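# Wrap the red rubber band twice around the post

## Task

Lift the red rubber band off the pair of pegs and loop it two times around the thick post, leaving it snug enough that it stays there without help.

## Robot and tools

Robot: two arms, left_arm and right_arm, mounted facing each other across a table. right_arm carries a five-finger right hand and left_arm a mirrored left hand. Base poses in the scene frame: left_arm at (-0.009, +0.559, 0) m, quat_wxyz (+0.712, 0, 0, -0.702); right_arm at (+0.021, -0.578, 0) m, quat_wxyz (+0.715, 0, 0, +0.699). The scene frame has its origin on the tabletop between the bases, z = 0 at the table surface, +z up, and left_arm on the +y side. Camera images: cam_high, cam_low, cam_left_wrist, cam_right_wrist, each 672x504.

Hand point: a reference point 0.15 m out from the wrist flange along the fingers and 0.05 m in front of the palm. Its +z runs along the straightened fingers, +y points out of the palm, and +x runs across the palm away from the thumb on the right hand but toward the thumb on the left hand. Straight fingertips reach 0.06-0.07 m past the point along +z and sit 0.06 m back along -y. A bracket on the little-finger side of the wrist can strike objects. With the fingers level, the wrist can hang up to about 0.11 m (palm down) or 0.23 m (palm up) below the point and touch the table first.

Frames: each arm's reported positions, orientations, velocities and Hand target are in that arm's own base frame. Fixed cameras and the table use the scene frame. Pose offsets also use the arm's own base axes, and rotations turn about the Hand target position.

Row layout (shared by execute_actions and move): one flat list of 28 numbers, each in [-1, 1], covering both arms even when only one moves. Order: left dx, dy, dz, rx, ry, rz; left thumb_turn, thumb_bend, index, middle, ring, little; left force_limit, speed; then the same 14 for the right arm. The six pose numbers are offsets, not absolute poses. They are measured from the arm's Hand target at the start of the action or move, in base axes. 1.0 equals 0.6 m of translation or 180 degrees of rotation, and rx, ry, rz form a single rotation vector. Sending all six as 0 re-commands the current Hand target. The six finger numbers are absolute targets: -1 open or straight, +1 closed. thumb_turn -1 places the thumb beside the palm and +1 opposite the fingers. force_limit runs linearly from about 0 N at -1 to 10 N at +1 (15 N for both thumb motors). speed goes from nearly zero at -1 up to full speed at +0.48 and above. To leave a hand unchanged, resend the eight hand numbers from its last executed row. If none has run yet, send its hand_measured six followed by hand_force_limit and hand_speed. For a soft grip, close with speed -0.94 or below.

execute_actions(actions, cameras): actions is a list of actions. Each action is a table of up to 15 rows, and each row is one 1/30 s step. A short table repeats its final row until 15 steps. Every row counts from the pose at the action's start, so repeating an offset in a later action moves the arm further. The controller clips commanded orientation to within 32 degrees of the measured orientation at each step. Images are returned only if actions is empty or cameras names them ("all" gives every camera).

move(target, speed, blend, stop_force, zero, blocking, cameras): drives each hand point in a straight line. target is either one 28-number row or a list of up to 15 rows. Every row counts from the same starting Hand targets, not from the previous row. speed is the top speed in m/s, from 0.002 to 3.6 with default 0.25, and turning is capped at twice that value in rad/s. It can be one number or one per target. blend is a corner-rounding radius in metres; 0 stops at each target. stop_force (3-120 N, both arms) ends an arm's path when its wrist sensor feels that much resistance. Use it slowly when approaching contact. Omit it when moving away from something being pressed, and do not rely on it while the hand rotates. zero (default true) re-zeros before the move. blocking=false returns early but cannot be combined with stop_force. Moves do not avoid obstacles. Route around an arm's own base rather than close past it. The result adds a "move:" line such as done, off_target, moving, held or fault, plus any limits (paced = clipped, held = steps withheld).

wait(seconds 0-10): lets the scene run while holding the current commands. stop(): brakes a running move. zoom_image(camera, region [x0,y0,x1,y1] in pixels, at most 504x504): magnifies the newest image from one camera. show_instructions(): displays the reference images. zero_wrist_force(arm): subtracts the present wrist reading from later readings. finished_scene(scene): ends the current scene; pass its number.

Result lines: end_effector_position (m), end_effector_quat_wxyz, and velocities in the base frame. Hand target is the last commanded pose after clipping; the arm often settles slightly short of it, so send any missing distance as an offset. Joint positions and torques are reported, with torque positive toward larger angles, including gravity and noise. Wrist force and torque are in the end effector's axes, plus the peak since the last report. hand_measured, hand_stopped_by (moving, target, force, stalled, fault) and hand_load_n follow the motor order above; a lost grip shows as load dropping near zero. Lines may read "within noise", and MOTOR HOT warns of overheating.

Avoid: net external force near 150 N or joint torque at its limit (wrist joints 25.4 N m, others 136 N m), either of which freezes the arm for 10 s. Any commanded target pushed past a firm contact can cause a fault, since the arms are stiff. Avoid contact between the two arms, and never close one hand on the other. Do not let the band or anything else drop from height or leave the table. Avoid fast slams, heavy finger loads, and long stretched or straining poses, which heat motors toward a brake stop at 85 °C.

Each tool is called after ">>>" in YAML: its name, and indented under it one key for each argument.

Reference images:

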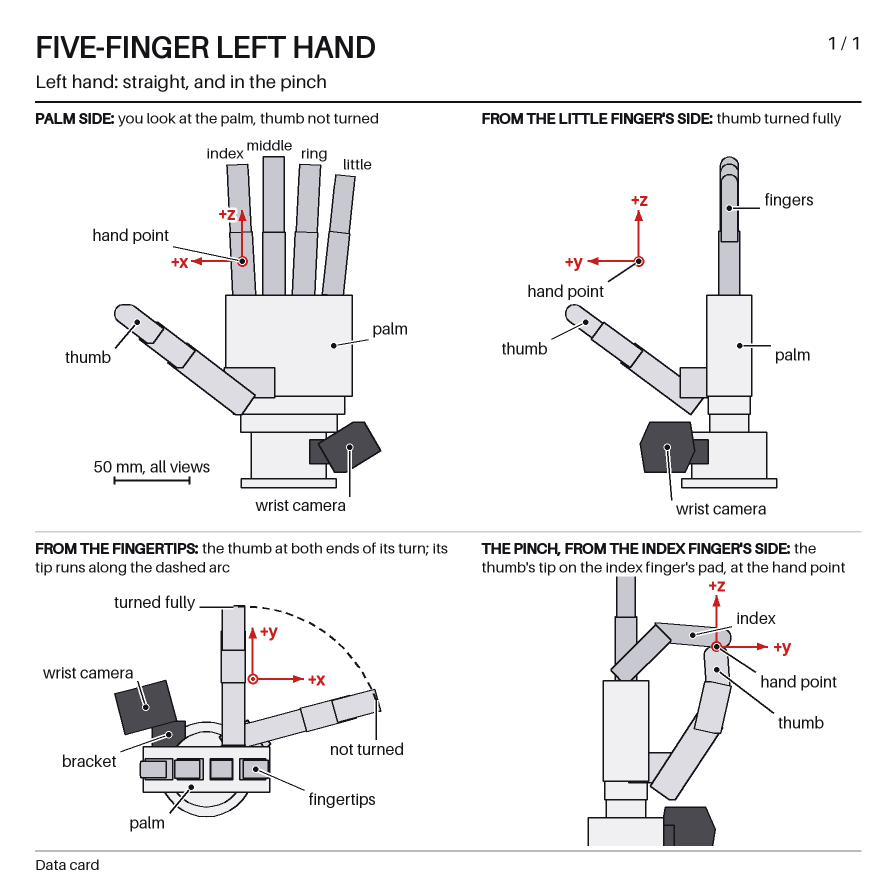

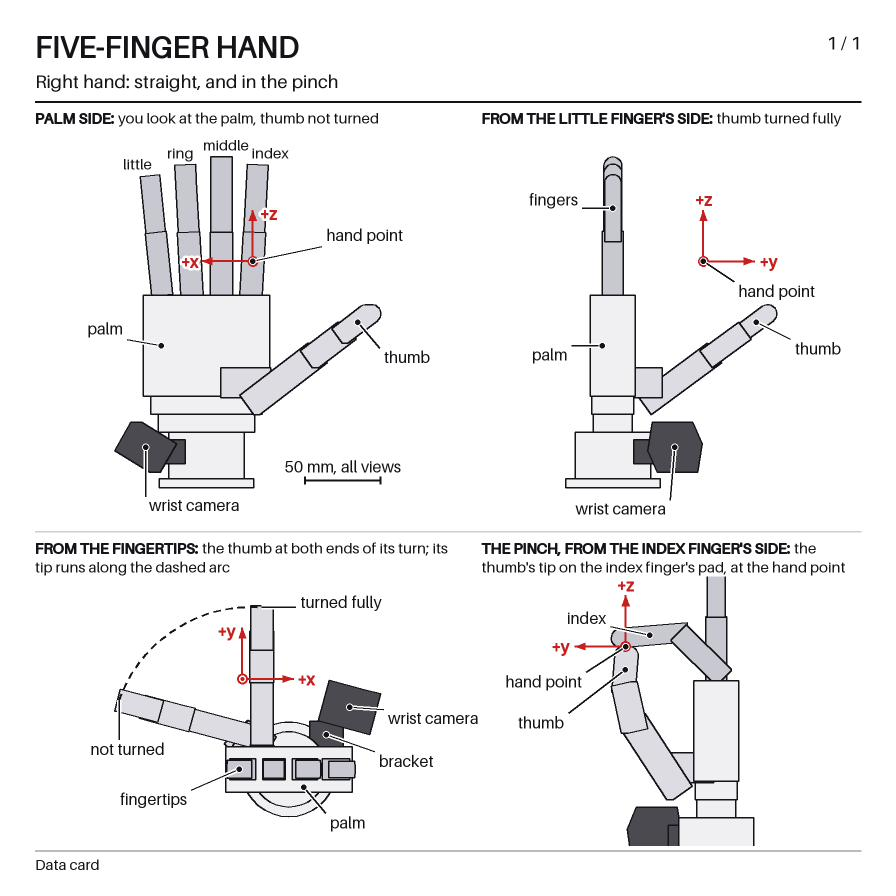

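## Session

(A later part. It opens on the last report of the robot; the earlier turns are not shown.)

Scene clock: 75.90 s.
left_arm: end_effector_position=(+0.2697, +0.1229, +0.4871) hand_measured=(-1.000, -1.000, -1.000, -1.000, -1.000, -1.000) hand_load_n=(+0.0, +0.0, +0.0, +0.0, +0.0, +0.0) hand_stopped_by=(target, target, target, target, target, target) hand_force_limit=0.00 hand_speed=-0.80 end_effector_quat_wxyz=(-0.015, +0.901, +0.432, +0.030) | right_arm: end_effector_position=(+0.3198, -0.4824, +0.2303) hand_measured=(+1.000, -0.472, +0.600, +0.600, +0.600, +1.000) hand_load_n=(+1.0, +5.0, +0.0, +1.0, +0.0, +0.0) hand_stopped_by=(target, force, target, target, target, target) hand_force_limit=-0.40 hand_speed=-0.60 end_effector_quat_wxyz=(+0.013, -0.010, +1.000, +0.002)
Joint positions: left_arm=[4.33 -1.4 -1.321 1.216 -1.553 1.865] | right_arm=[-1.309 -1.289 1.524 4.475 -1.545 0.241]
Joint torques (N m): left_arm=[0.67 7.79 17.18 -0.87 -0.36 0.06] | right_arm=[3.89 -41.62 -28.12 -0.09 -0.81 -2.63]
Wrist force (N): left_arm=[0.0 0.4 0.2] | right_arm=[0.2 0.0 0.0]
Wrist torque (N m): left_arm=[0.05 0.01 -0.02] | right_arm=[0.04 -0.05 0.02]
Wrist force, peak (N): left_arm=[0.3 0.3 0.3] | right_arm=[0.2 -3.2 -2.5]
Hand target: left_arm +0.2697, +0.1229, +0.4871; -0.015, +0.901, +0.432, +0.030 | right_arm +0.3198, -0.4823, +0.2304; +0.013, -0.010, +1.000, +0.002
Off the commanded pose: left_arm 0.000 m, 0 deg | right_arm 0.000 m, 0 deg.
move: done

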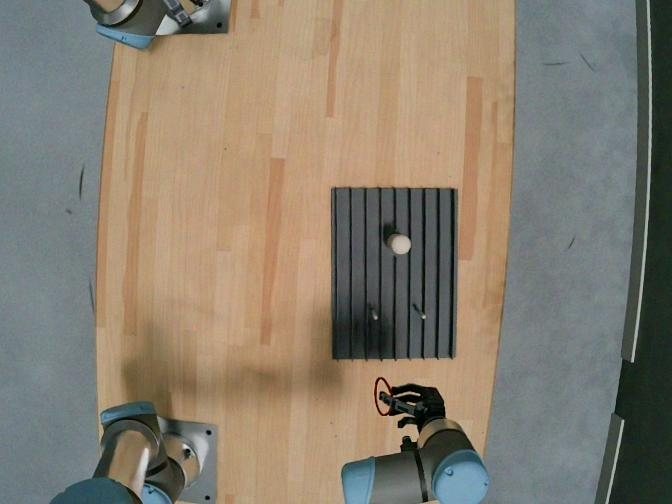

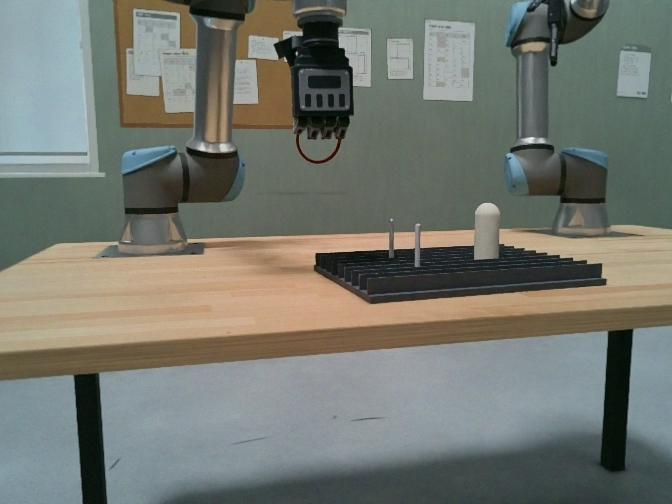

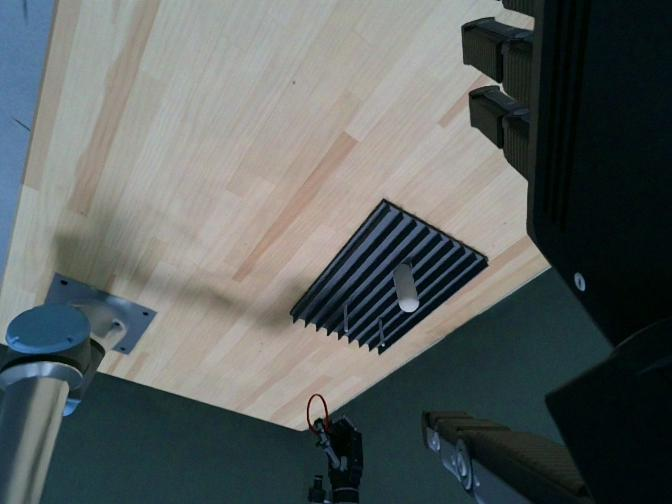

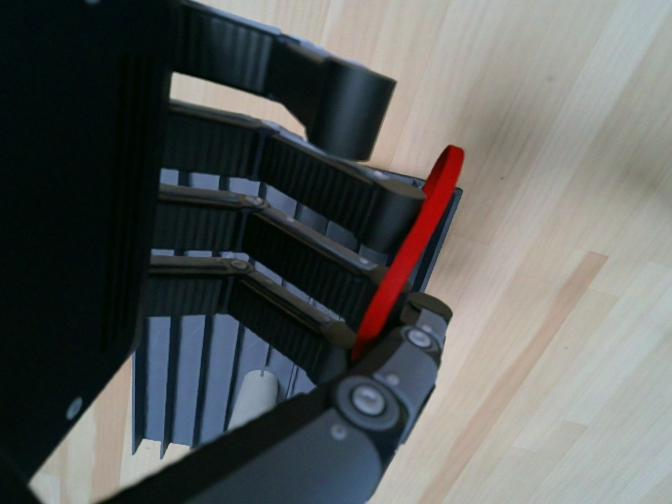

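>>> zoom_image:
  camera: "cam_right_wrist"
  region: [150, 80, 500, 430]

>>> zoom_image:
  camera: "cam_high"
  region: [350, 350, 470, 440]

>>> zoom_image:
  camera: "cam_low"
  region: [260, 30, 380, 190]

>>> zoom_image:
  camera: "cam_left_wrist"
  region: [290, 370, 390, 504]

Scaled by 1.440 from the camera's 672x504 image, which has a finer 960x720 frame.

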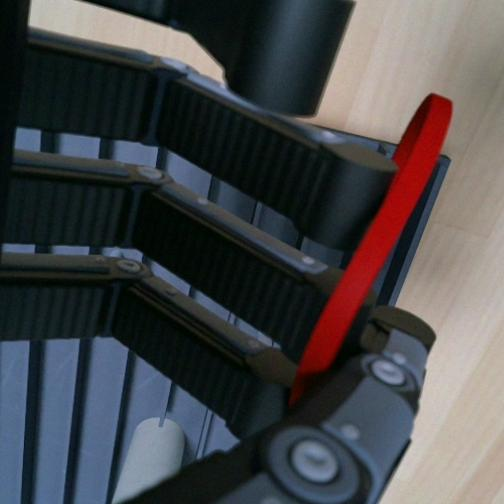

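Scaled by 4.200 from the camera's 672x504 image, which has a finer 960x720 frame.

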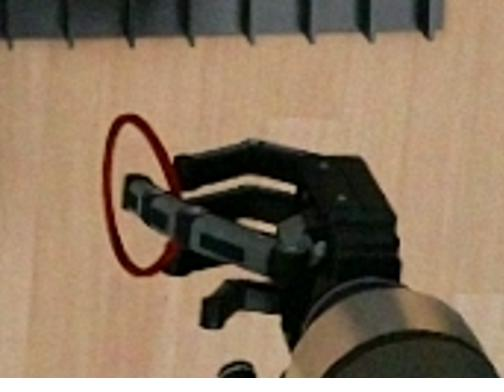

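Scaled by 3.150 from the camera's 672x504 image, which has a finer 960x720 frame.

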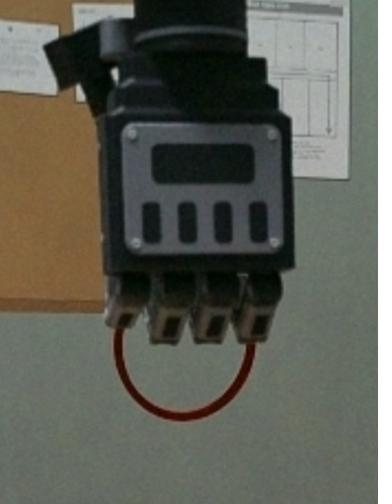

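Scaled by 3.761 from the camera's 672x504 image, which has a finer 960x720 frame.

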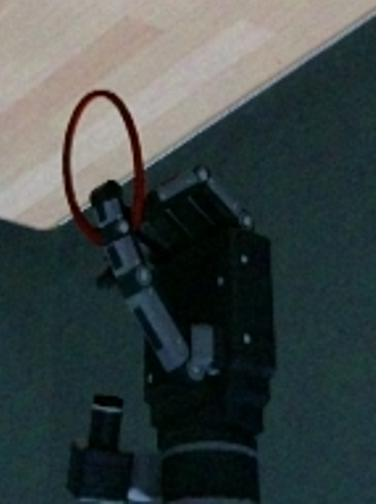

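>>> move:
  target:
    - [0,0,0,0,0,0,-1,-1,-1,-1,-1,-1,0,-0.8, 0,0,0.03,0,0,0.5,1,0.2,0.6,0.6,0.6,1,-0.4,-0.6]
    - [0,0,0,0,0,0,-1,-1,-1,-1,-1,-1,0,-0.8, 0,0,0.06,0,0,1.0,1,0.2,0.6,0.6,0.6,1,-0.4,-0.6]
  speed: 0.3
  blend: 0.04
  cameras: ["all"]

>>> zoom_image:
  camera: "cam_right_wrist"
  region: [150, 80, 500, 430]

>>> zoom_image:
  camera: "cam_high"
  region: [350, 350, 490, 470]

>>> zoom_image:
  camera: "cam_low"
  region: [260, 10, 400, 170]

>>> zoom_image:
  camera: "cam_left_wrist"
  region: [270, 350, 410, 504]

Scene clock: 83.73 s.
left_arm: end_effector_position=(+0.2697, +0.1229, +0.4871) hand_measured=(-1.000, -1.000, -1.000, -1.000, -1.000, -1.000) hand_load_n=(+0.0, +0.0, +0.0, +0.0, +0.0, +0.0) hand_stopped_by=(target, target, target, target, target, target) hand_force_limit=0.00 hand_speed=-0.80 end_effector_quat_wxyz=(-0.015, +0.901, +0.432, +0.030) | right_arm: end_effector_position=(+0.3197, -0.4824, +0.2664) hand_measured=(+1.000, -0.472, +0.600, +0.600, +0.600, +1.000) hand_load_n=(+0.5, +5.0, +0.5, +0.5, +0.0, +0.0) hand_stopped_by=(target, force, target, target, target, target) hand_force_limit=-0.40 hand_speed=-0.60 end_effector_quat_wxyz=(+0.003, +1.000, +0.010, -0.013) end_effector_velocity=(+0.001, +0.000, +0.000) end_effector_angular_velocity=(-0.001, +0.000, +0.007)
Joint positions: left_arm=[4.33 -1.4 -1.321 1.216 -1.553 1.865] | right_arm=[-1.113 -1.457 1.633 4.543 -1.596 -2.704]
Joint velocities: left_arm=[within noise] | right_arm=[0.002 0 0 -0.001 0 -0.005]
Joint torques (N m): left_arm=[0.4 9.62 17.05 -0.73 0.05 0.21] | right_arm=[10.36 -20.95 -29.3 -2.61 1.72 -2.57]
Wrist force (N): left_arm=[-0.2 0.3 0.0] | right_arm=[0.4 -0.3 0.3]
Wrist torque (N m): left_arm=[0.05 0.02 -0.02] | right_arm=[-0.02 -0.09 -0.11]
Wrist force, peak (N): left_arm=[-0.3 0.3 0.3] | right_arm=[0.6 -0.1 0.8]
Hand target: left_arm +0.2697, +0.1229, +0.4871; -0.015, +0.901, +0.432, +0.030 | right_arm +0.3198, -0.4823, +0.2664; +0.002, +1.000, +0.010, -0.013
Off the commanded pose: left_arm 0.000 m, 0 deg | right_arm 0.000 m, 0 deg.
move: done

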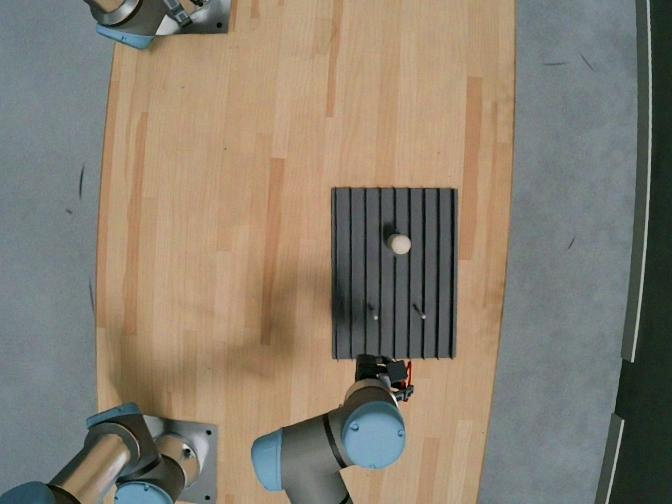

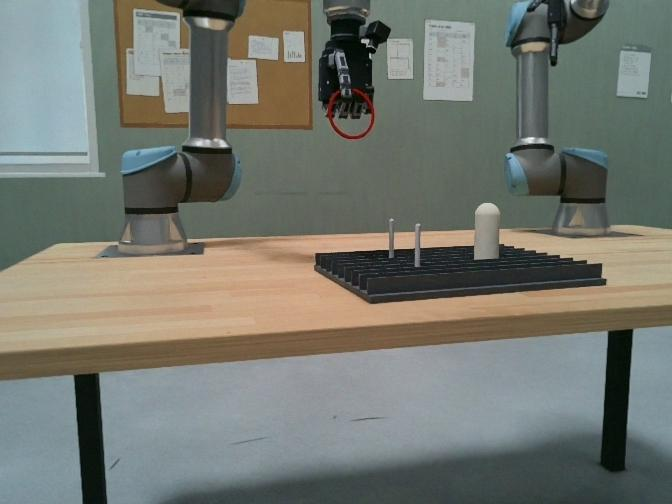

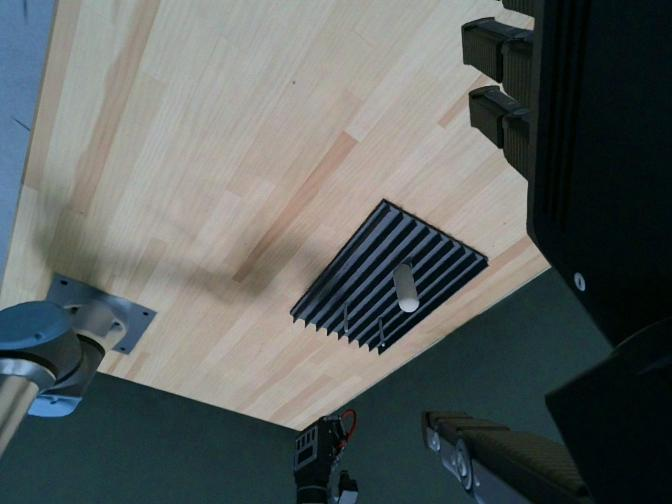

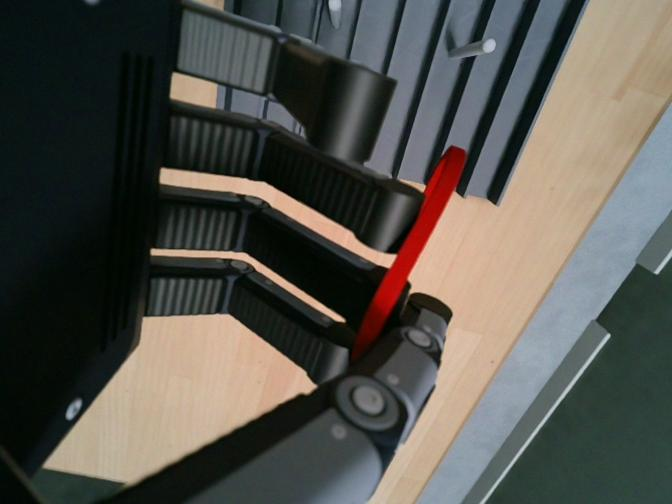

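Scaled by 1.440 from the camera's 672x504 image, which has a finer 960x720 frame.

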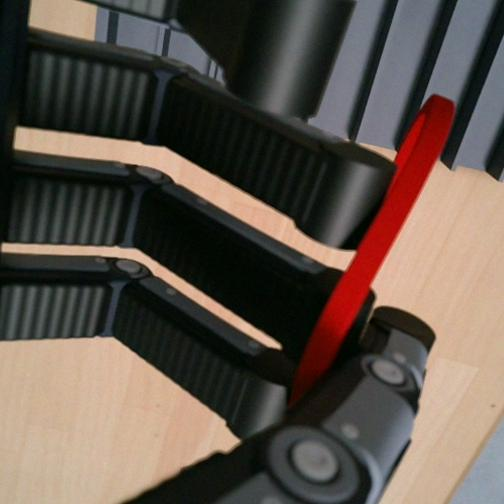

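Scaled by 3.600 from the camera's 672x504 image, which has a finer 960x720 frame.

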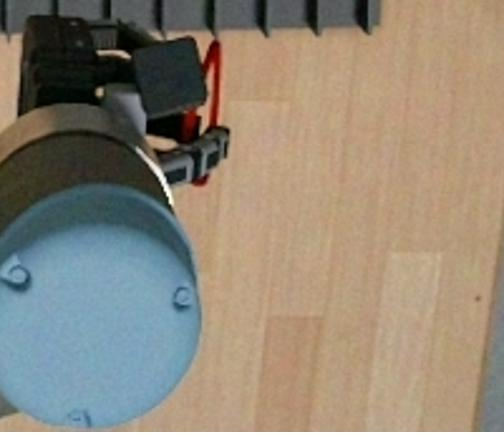

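Scaled by 3.150 from the camera's 672x504 image, which has a finer 960x720 frame.

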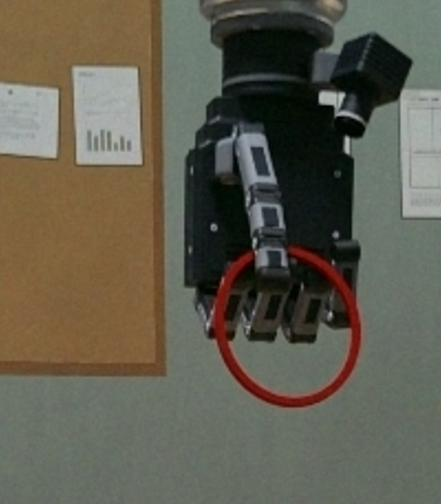

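Scaled by 3.273 from the camera's 672x504 image, which has a finer 960x720 frame.

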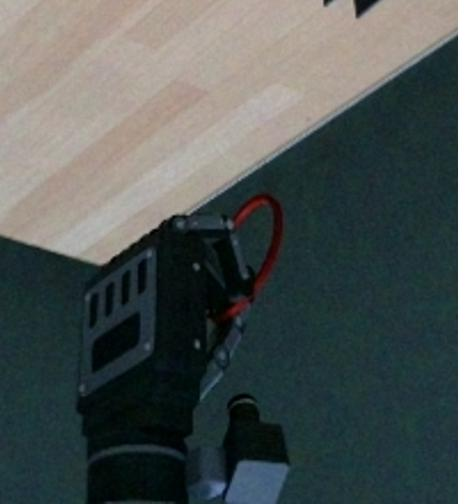

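>>> move:
  target:
    - [0,0,0,0,0,0,-1,-1,-1,-1,-1,-1,0,-0.8, 0,0,0.06,-0.3,0,0,1,0.2,0.6,0.6,0.6,1,-0.4,-0.6]
  speed: 0.3
  cameras: ["all"]

>>> zoom_image:
  camera: "cam_right_wrist"
  region: [150, 80, 500, 430]

>>> zoom_image:
  camera: "cam_high"
  region: [350, 350, 490, 470]

>>> zoom_image:
  camera: "cam_low"
  region: [260, 10, 400, 170]

Scene clock: 87.20 s.
left_arm: end_effector_position=(+0.2697, +0.1229, +0.4871) hand_measured=(-1.000, -1.000, -1.000, -1.000, -1.000, -1.000) hand_load_n=(+0.0, +0.0, +0.0, +0.0, +0.0, +0.0) hand_stopped_by=(target, target, target, target, target, target) hand_force_limit=0.00 hand_speed=-0.80 end_effector_quat_wxyz=(-0.015, +0.901, +0.432, +0.030) | right_arm: end_effector_position=(+0.3199, -0.4823, +0.3024) hand_measured=(+1.000, -0.472, +0.600, +0.600, +0.600, +1.000) hand_load_n=(+1.0, +5.0, +0.0, +0.5, -0.5, +0.0) hand_stopped_by=(target, force, target, target, target, target) hand_force_limit=-0.40 hand_speed=-0.60 end_effector_quat_wxyz=(+0.456, +0.890, +0.004, -0.016) end_effector_velocity=(+0.000, +0.000, +0.002) end_effector_angular_velocity=(-0.006, -0.003, -0.001)
Joint positions: left_arm=[4.33 -1.4 -1.321 1.216 -1.553 1.865] | right_arm=[-0.916 -1.457 2.179 3.168 -2.111 -2.735]
Joint velocities: left_arm=[within noise] | right_arm=[0 0 0.001 -0.008 -0.002 0]
Joint torques (N m): left_arm=[1.53 8.91 17.36 -0.61 -0.09 0.19] | right_arm=[-10.53 -17.36 -18.03 -5.78 -2.23 1.53]
Wrist force (N): left_arm=[-0.1 0.3 0.2] | right_arm=[0.7 -2.0 -0.4]
Wrist torque (N m): left_arm=[0.04 0.01 -0.02] | right_arm=[-0.27 -0.03 -0.17]
Wrist force, peak (N): left_arm=[0.3 0.5 -0.1] | right_arm=[0.6 -2.5 -0.2]
Hand target: left_arm +0.2697, +0.1229, +0.4871; -0.015, +0.901, +0.432, +0.030 | right_arm +0.3198, -0.4823, +0.3024; +0.456, +0.890, +0.004, -0.016
Off the commanded pose: left_arm 0.000 m, 0 deg | right_arm 0.000 m, 0 deg.
move: done

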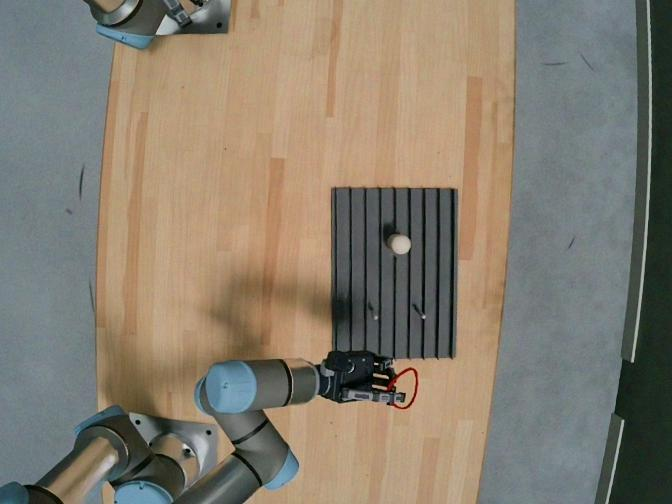

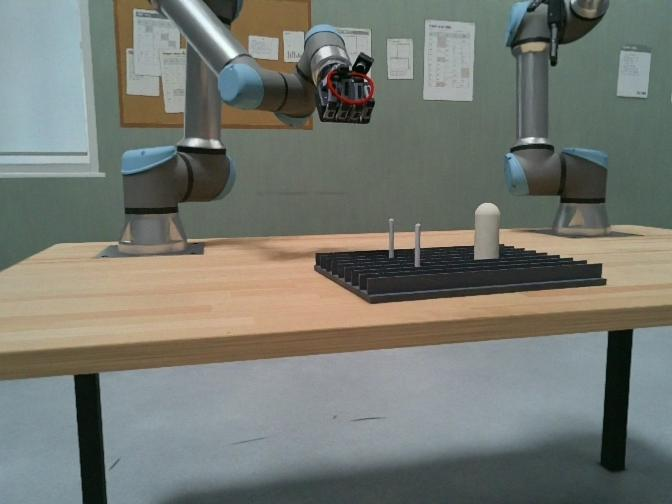

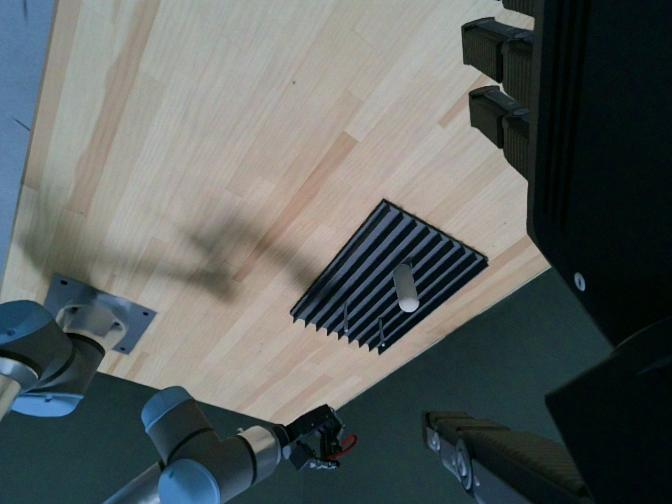

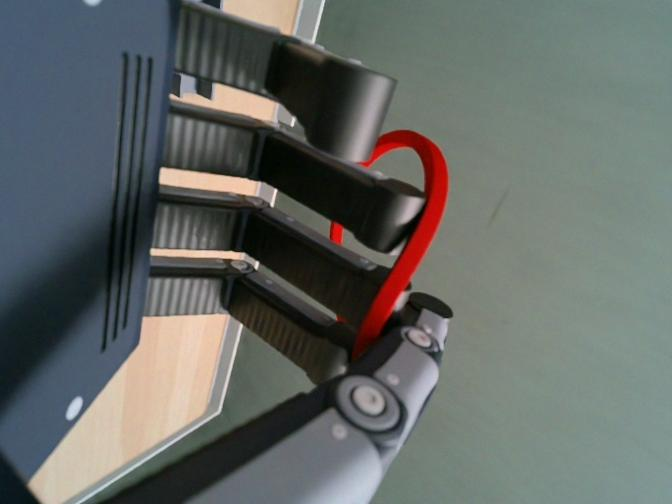

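Scaled by 1.440 from the camera's 672x504 image, which has a finer 960x720 frame.

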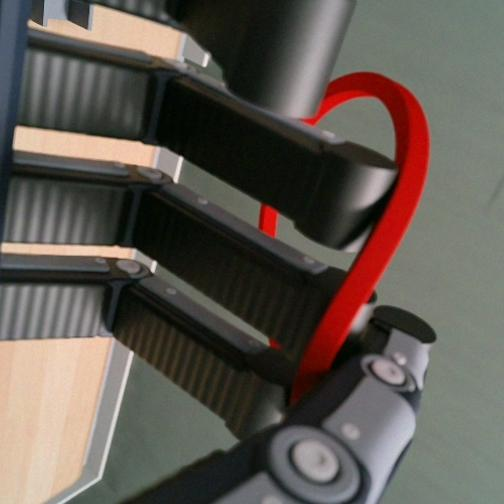

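Scaled by 3.600 from the camera's 672x504 image, which has a finer 960x720 frame.

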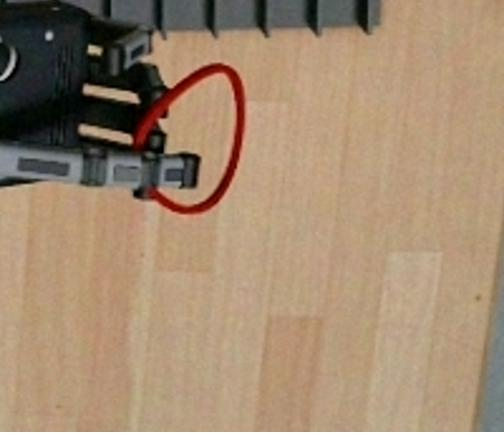

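Scaled by 3.150 from the camera's 672x504 image, which has a finer 960x720 frame.

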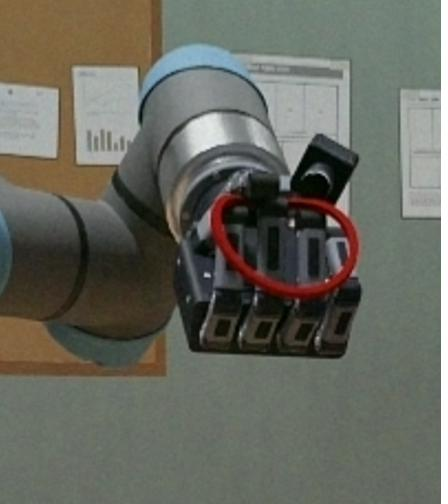

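>>> move:
  target:
    - [0,0,0,0,0,0,-1,-1,-1,-1,-1,-1,0,-0.8, 0,0,0.2,-0.18,0,0,1,0.2,0.6,0.6,0.6,1,-0.4,-0.6]
  speed: 0.3
  cameras: ["all"]

>>> zoom_image:
  camera: "cam_right_wrist"
  region: [150, 80, 500, 430]

>>> zoom_image:
  camera: "cam_high"
  region: [300, 330, 490, 470]

>>> zoom_image:
  camera: "cam_low"
  region: [260, 0, 400, 140]

>>> zoom_image:
  camera: "cam_left_wrist"
  region: [270, 350, 430, 504]

Scene clock: 89.90 s.
left_arm: end_effector_position=(+0.2697, +0.1229, +0.4871) hand_measured=(-1.000, -1.000, -1.000, -1.000, -1.000, -1.000) hand_load_n=(+0.0, +0.0, +0.0, +0.0, +0.0, -0.5) hand_stopped_by=(target, target, target, target, target, target) hand_force_limit=0.00 hand_speed=-0.80 end_effector_quat_wxyz=(-0.015, +0.901, +0.432, +0.030) | right_arm: end_effector_position=(+0.3198, -0.4824, +0.4223) hand_measured=(+1.000, -0.472, +0.600, +0.600, +0.600, +1.000) hand_load_n=(+1.0, +5.0, +0.0, +0.5, +0.0, +0.0) hand_stopped_by=(target, force, target, target, target, target) hand_force_limit=-0.40 hand_speed=-0.60 end_effector_quat_wxyz=(+0.686, +0.727, -0.001, -0.016) end_effector_velocity=(+0.000, +0.001, +0.002) end_effector_angular_velocity=(-0.005, -0.002, +0.001)
Joint positions: left_arm=[4.33 -1.4 -1.321 1.216 -1.553 1.865] | right_arm=[-0.894 -1.258 2.091 2.384 -2.272 -3.115]
Joint velocities: left_arm=[within noise] | right_arm=[0.001 0 -0.001 -0.005 -0.001 -0.002]
Joint torques (N m): left_arm=[1.07 9.04 17.36 -0.78 -0.15 0.3] | right_arm=[9.27 -26.2 -17.67 -4.43 -1.67 -2.5]
Wrist force (N): left_arm=[0.0 0.1 -0.2] | right_arm=[0.9 -3.0 -0.9]
Wrist torque (N m): left_arm=[0.03 -0.01 0.00] | right_arm=[-0.34 0.01 -0.19]
Wrist force, peak (N): left_arm=[0.4 0.3 0.1] | right_arm=[0.9 -3.2 -1.0]
Hand target: left_arm +0.2697, +0.1229, +0.4871; -0.015, +0.901, +0.432, +0.030 | right_arm +0.3198, -0.4823, +0.4224; +0.686, +0.727, -0.001, -0.016
Off the commanded pose: left_arm 0.000 m, 0 deg | right_arm 0.000 m, 0 deg.
move: done

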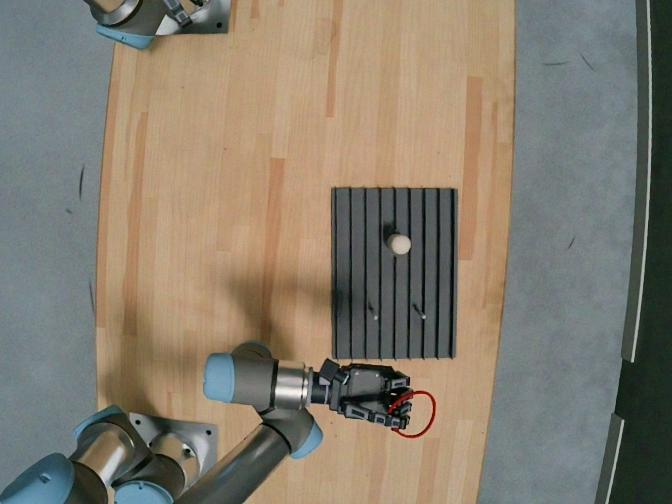

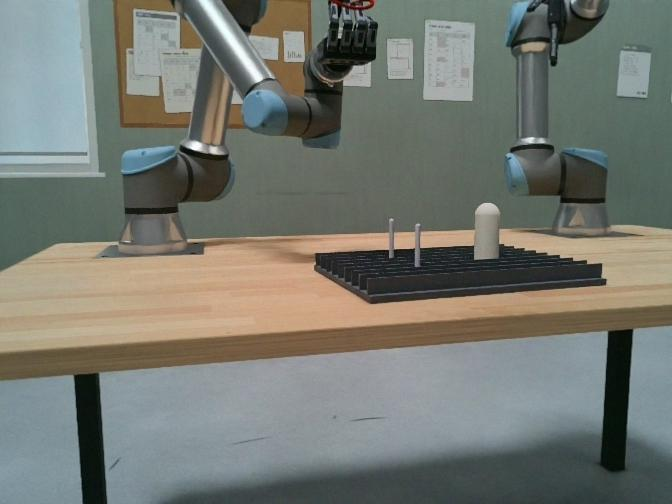

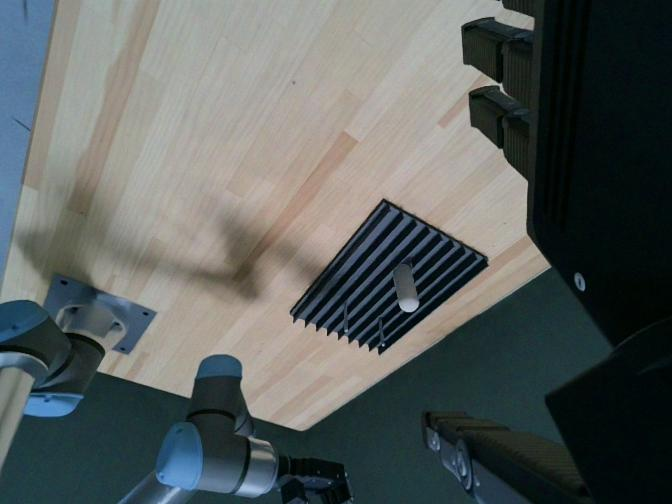

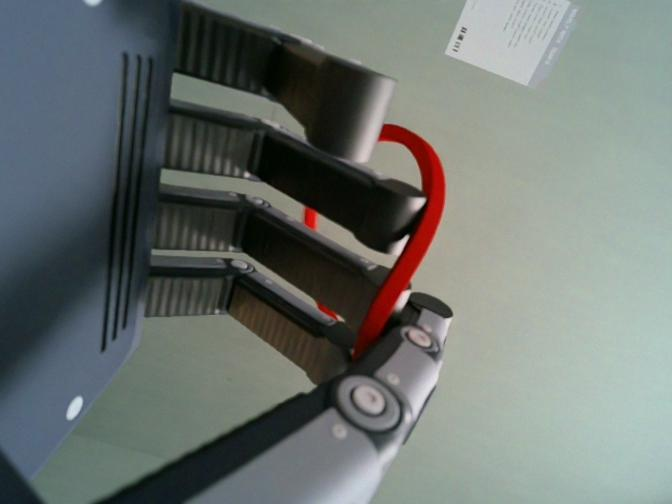

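Scaled by 1.440 from the camera's 672x504 image, which has a finer 960x720 frame.

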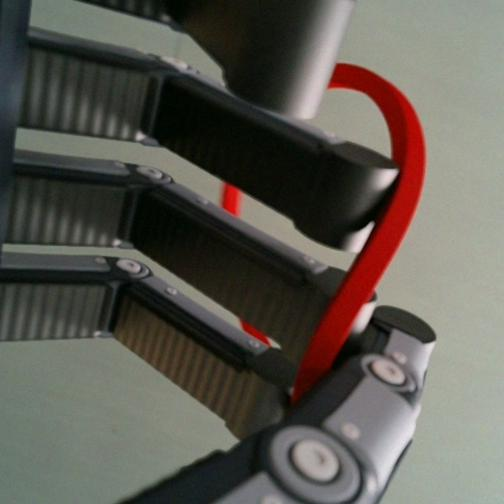

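Scaled by 2.653 from the camera's 672x504 image, which has a finer 960x720 frame.

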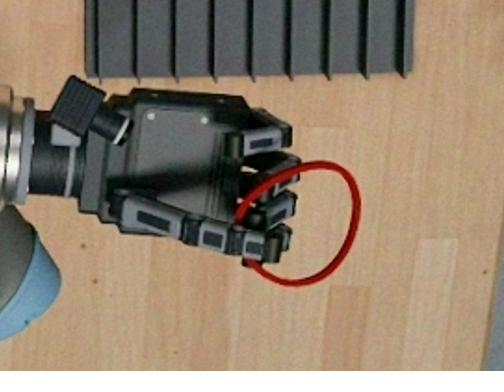

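Scaled by 3.600 from the camera's 672x504 image, which has a finer 960x720 frame.

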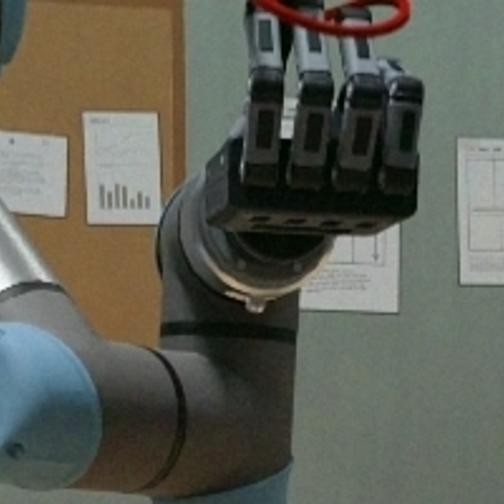

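Scaled by 3.150 from the camera's 672x504 image, which has a finer 960x720 frame.

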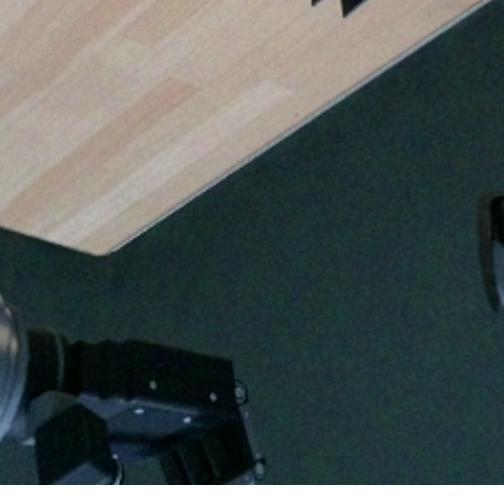

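>>> move:
  target:
    - [0,0,0,0,0,0,-1,-1,-1,-1,-1,-1,0,-0.8, 0,0,0,0,0,0,1,-1,0.6,0.6,0.6,1,-0.4,-0.6]
  speed: 0.3
  cameras: ["all"]

>>> zoom_image:
  camera: "cam_right_wrist"
  region: [150, 80, 500, 430]

>>> zoom_image:
  camera: "cam_high"
  region: [300, 330, 490, 470]

>>> zoom_image:
  camera: "cam_low"
  region: [260, 0, 400, 140]

Scene clock: 92.03 s.
left_arm: end_effector_position=(+0.2697, +0.1229, +0.4871) hand_measured=(-1.000, -1.000, -1.000, -1.000, -1.000, -1.000) hand_load_n=(+0.0, +0.0, +0.0, +0.0, +0.0, +0.0) hand_stopped_by=(target, target, target, target, target, target) hand_force_limit=0.00 hand_speed=-0.80 end_effector_quat_wxyz=(-0.015, +0.901, +0.432, +0.030) | right_arm: end_effector_position=(+0.3198, -0.4823, +0.4224) hand_measured=(+1.000, -1.000, +0.600, +0.600, +0.600, +1.000) hand_load_n=(+0.0, +0.0, +0.0, +0.0, +0.0, +0.0) hand_stopped_by=(target, target, target, target, target, target) hand_force_limit=-0.40 hand_speed=-0.60 end_effector_quat_wxyz=(+0.686, +0.727, -0.001, -0.016)
Joint positions: left_arm=[4.33 -1.4 -1.321 1.216 -1.553 1.865] | right_arm=[-0.894 -1.258 2.091 2.384 -2.272 -3.115]
Joint torques (N m): left_arm=[0.48 8 17.14 -0.47 -0.08 0.12] | right_arm=[9.66 -21.64 -20.16 -3.77 -1.36 -2.4]
Wrist force (N): left_arm=[0.0 0.2 0.0] | right_arm=[1.2 -3.0 -0.9]
Wrist torque (N m): left_arm=[0.03 0.00 -0.02] | right_arm=[-0.35 -0.04 -0.15]
Wrist force, peak (N): left_arm=[0.3 0.4 0.1] | right_arm=[1.0 -3.3 -1.2]
Hand target: left_arm +0.2697, +0.1229, +0.4871; -0.015, +0.901, +0.432, +0.030 | right_arm +0.3198, -0.4823, +0.4224; +0.686, +0.727, -0.001, -0.016
Off the commanded pose: left_arm 0.000 m, 0 deg | right_arm 0.000 m, 0 deg.
move: done

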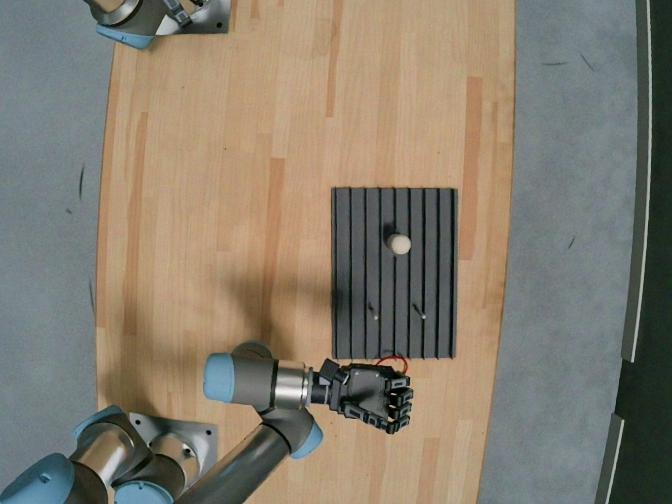

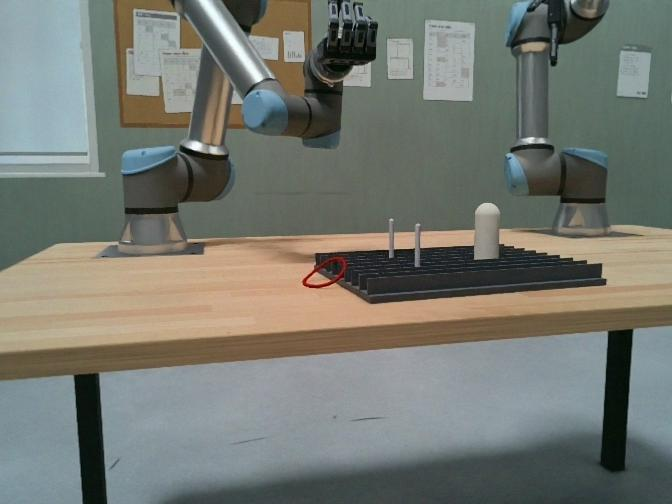

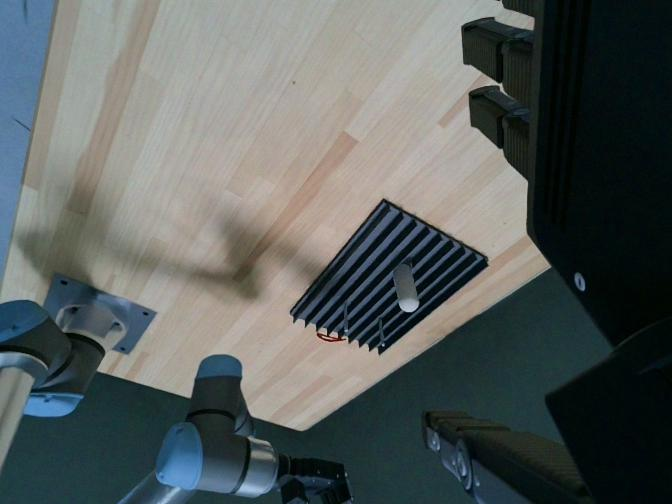

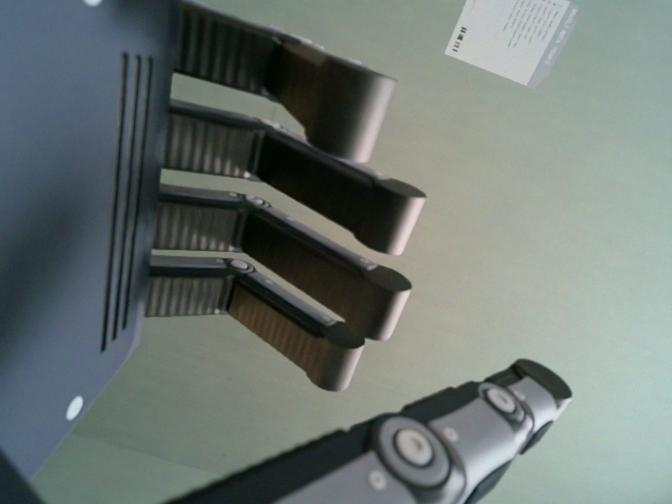

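Scaled by 1.440 from the camera's 672x504 image, which has a finer 960x720 frame.

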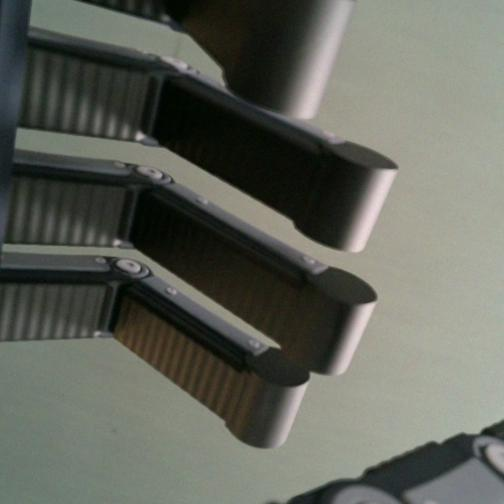

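Scaled by 2.653 from the camera's 672x504 image, which has a finer 960x720 frame.

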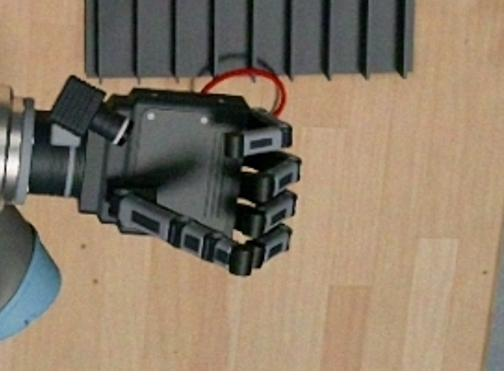

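Scaled by 3.600 from the camera's 672x504 image, which has a finer 960x720 frame.

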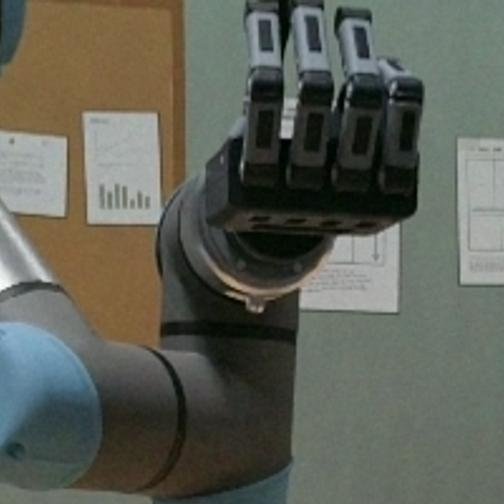

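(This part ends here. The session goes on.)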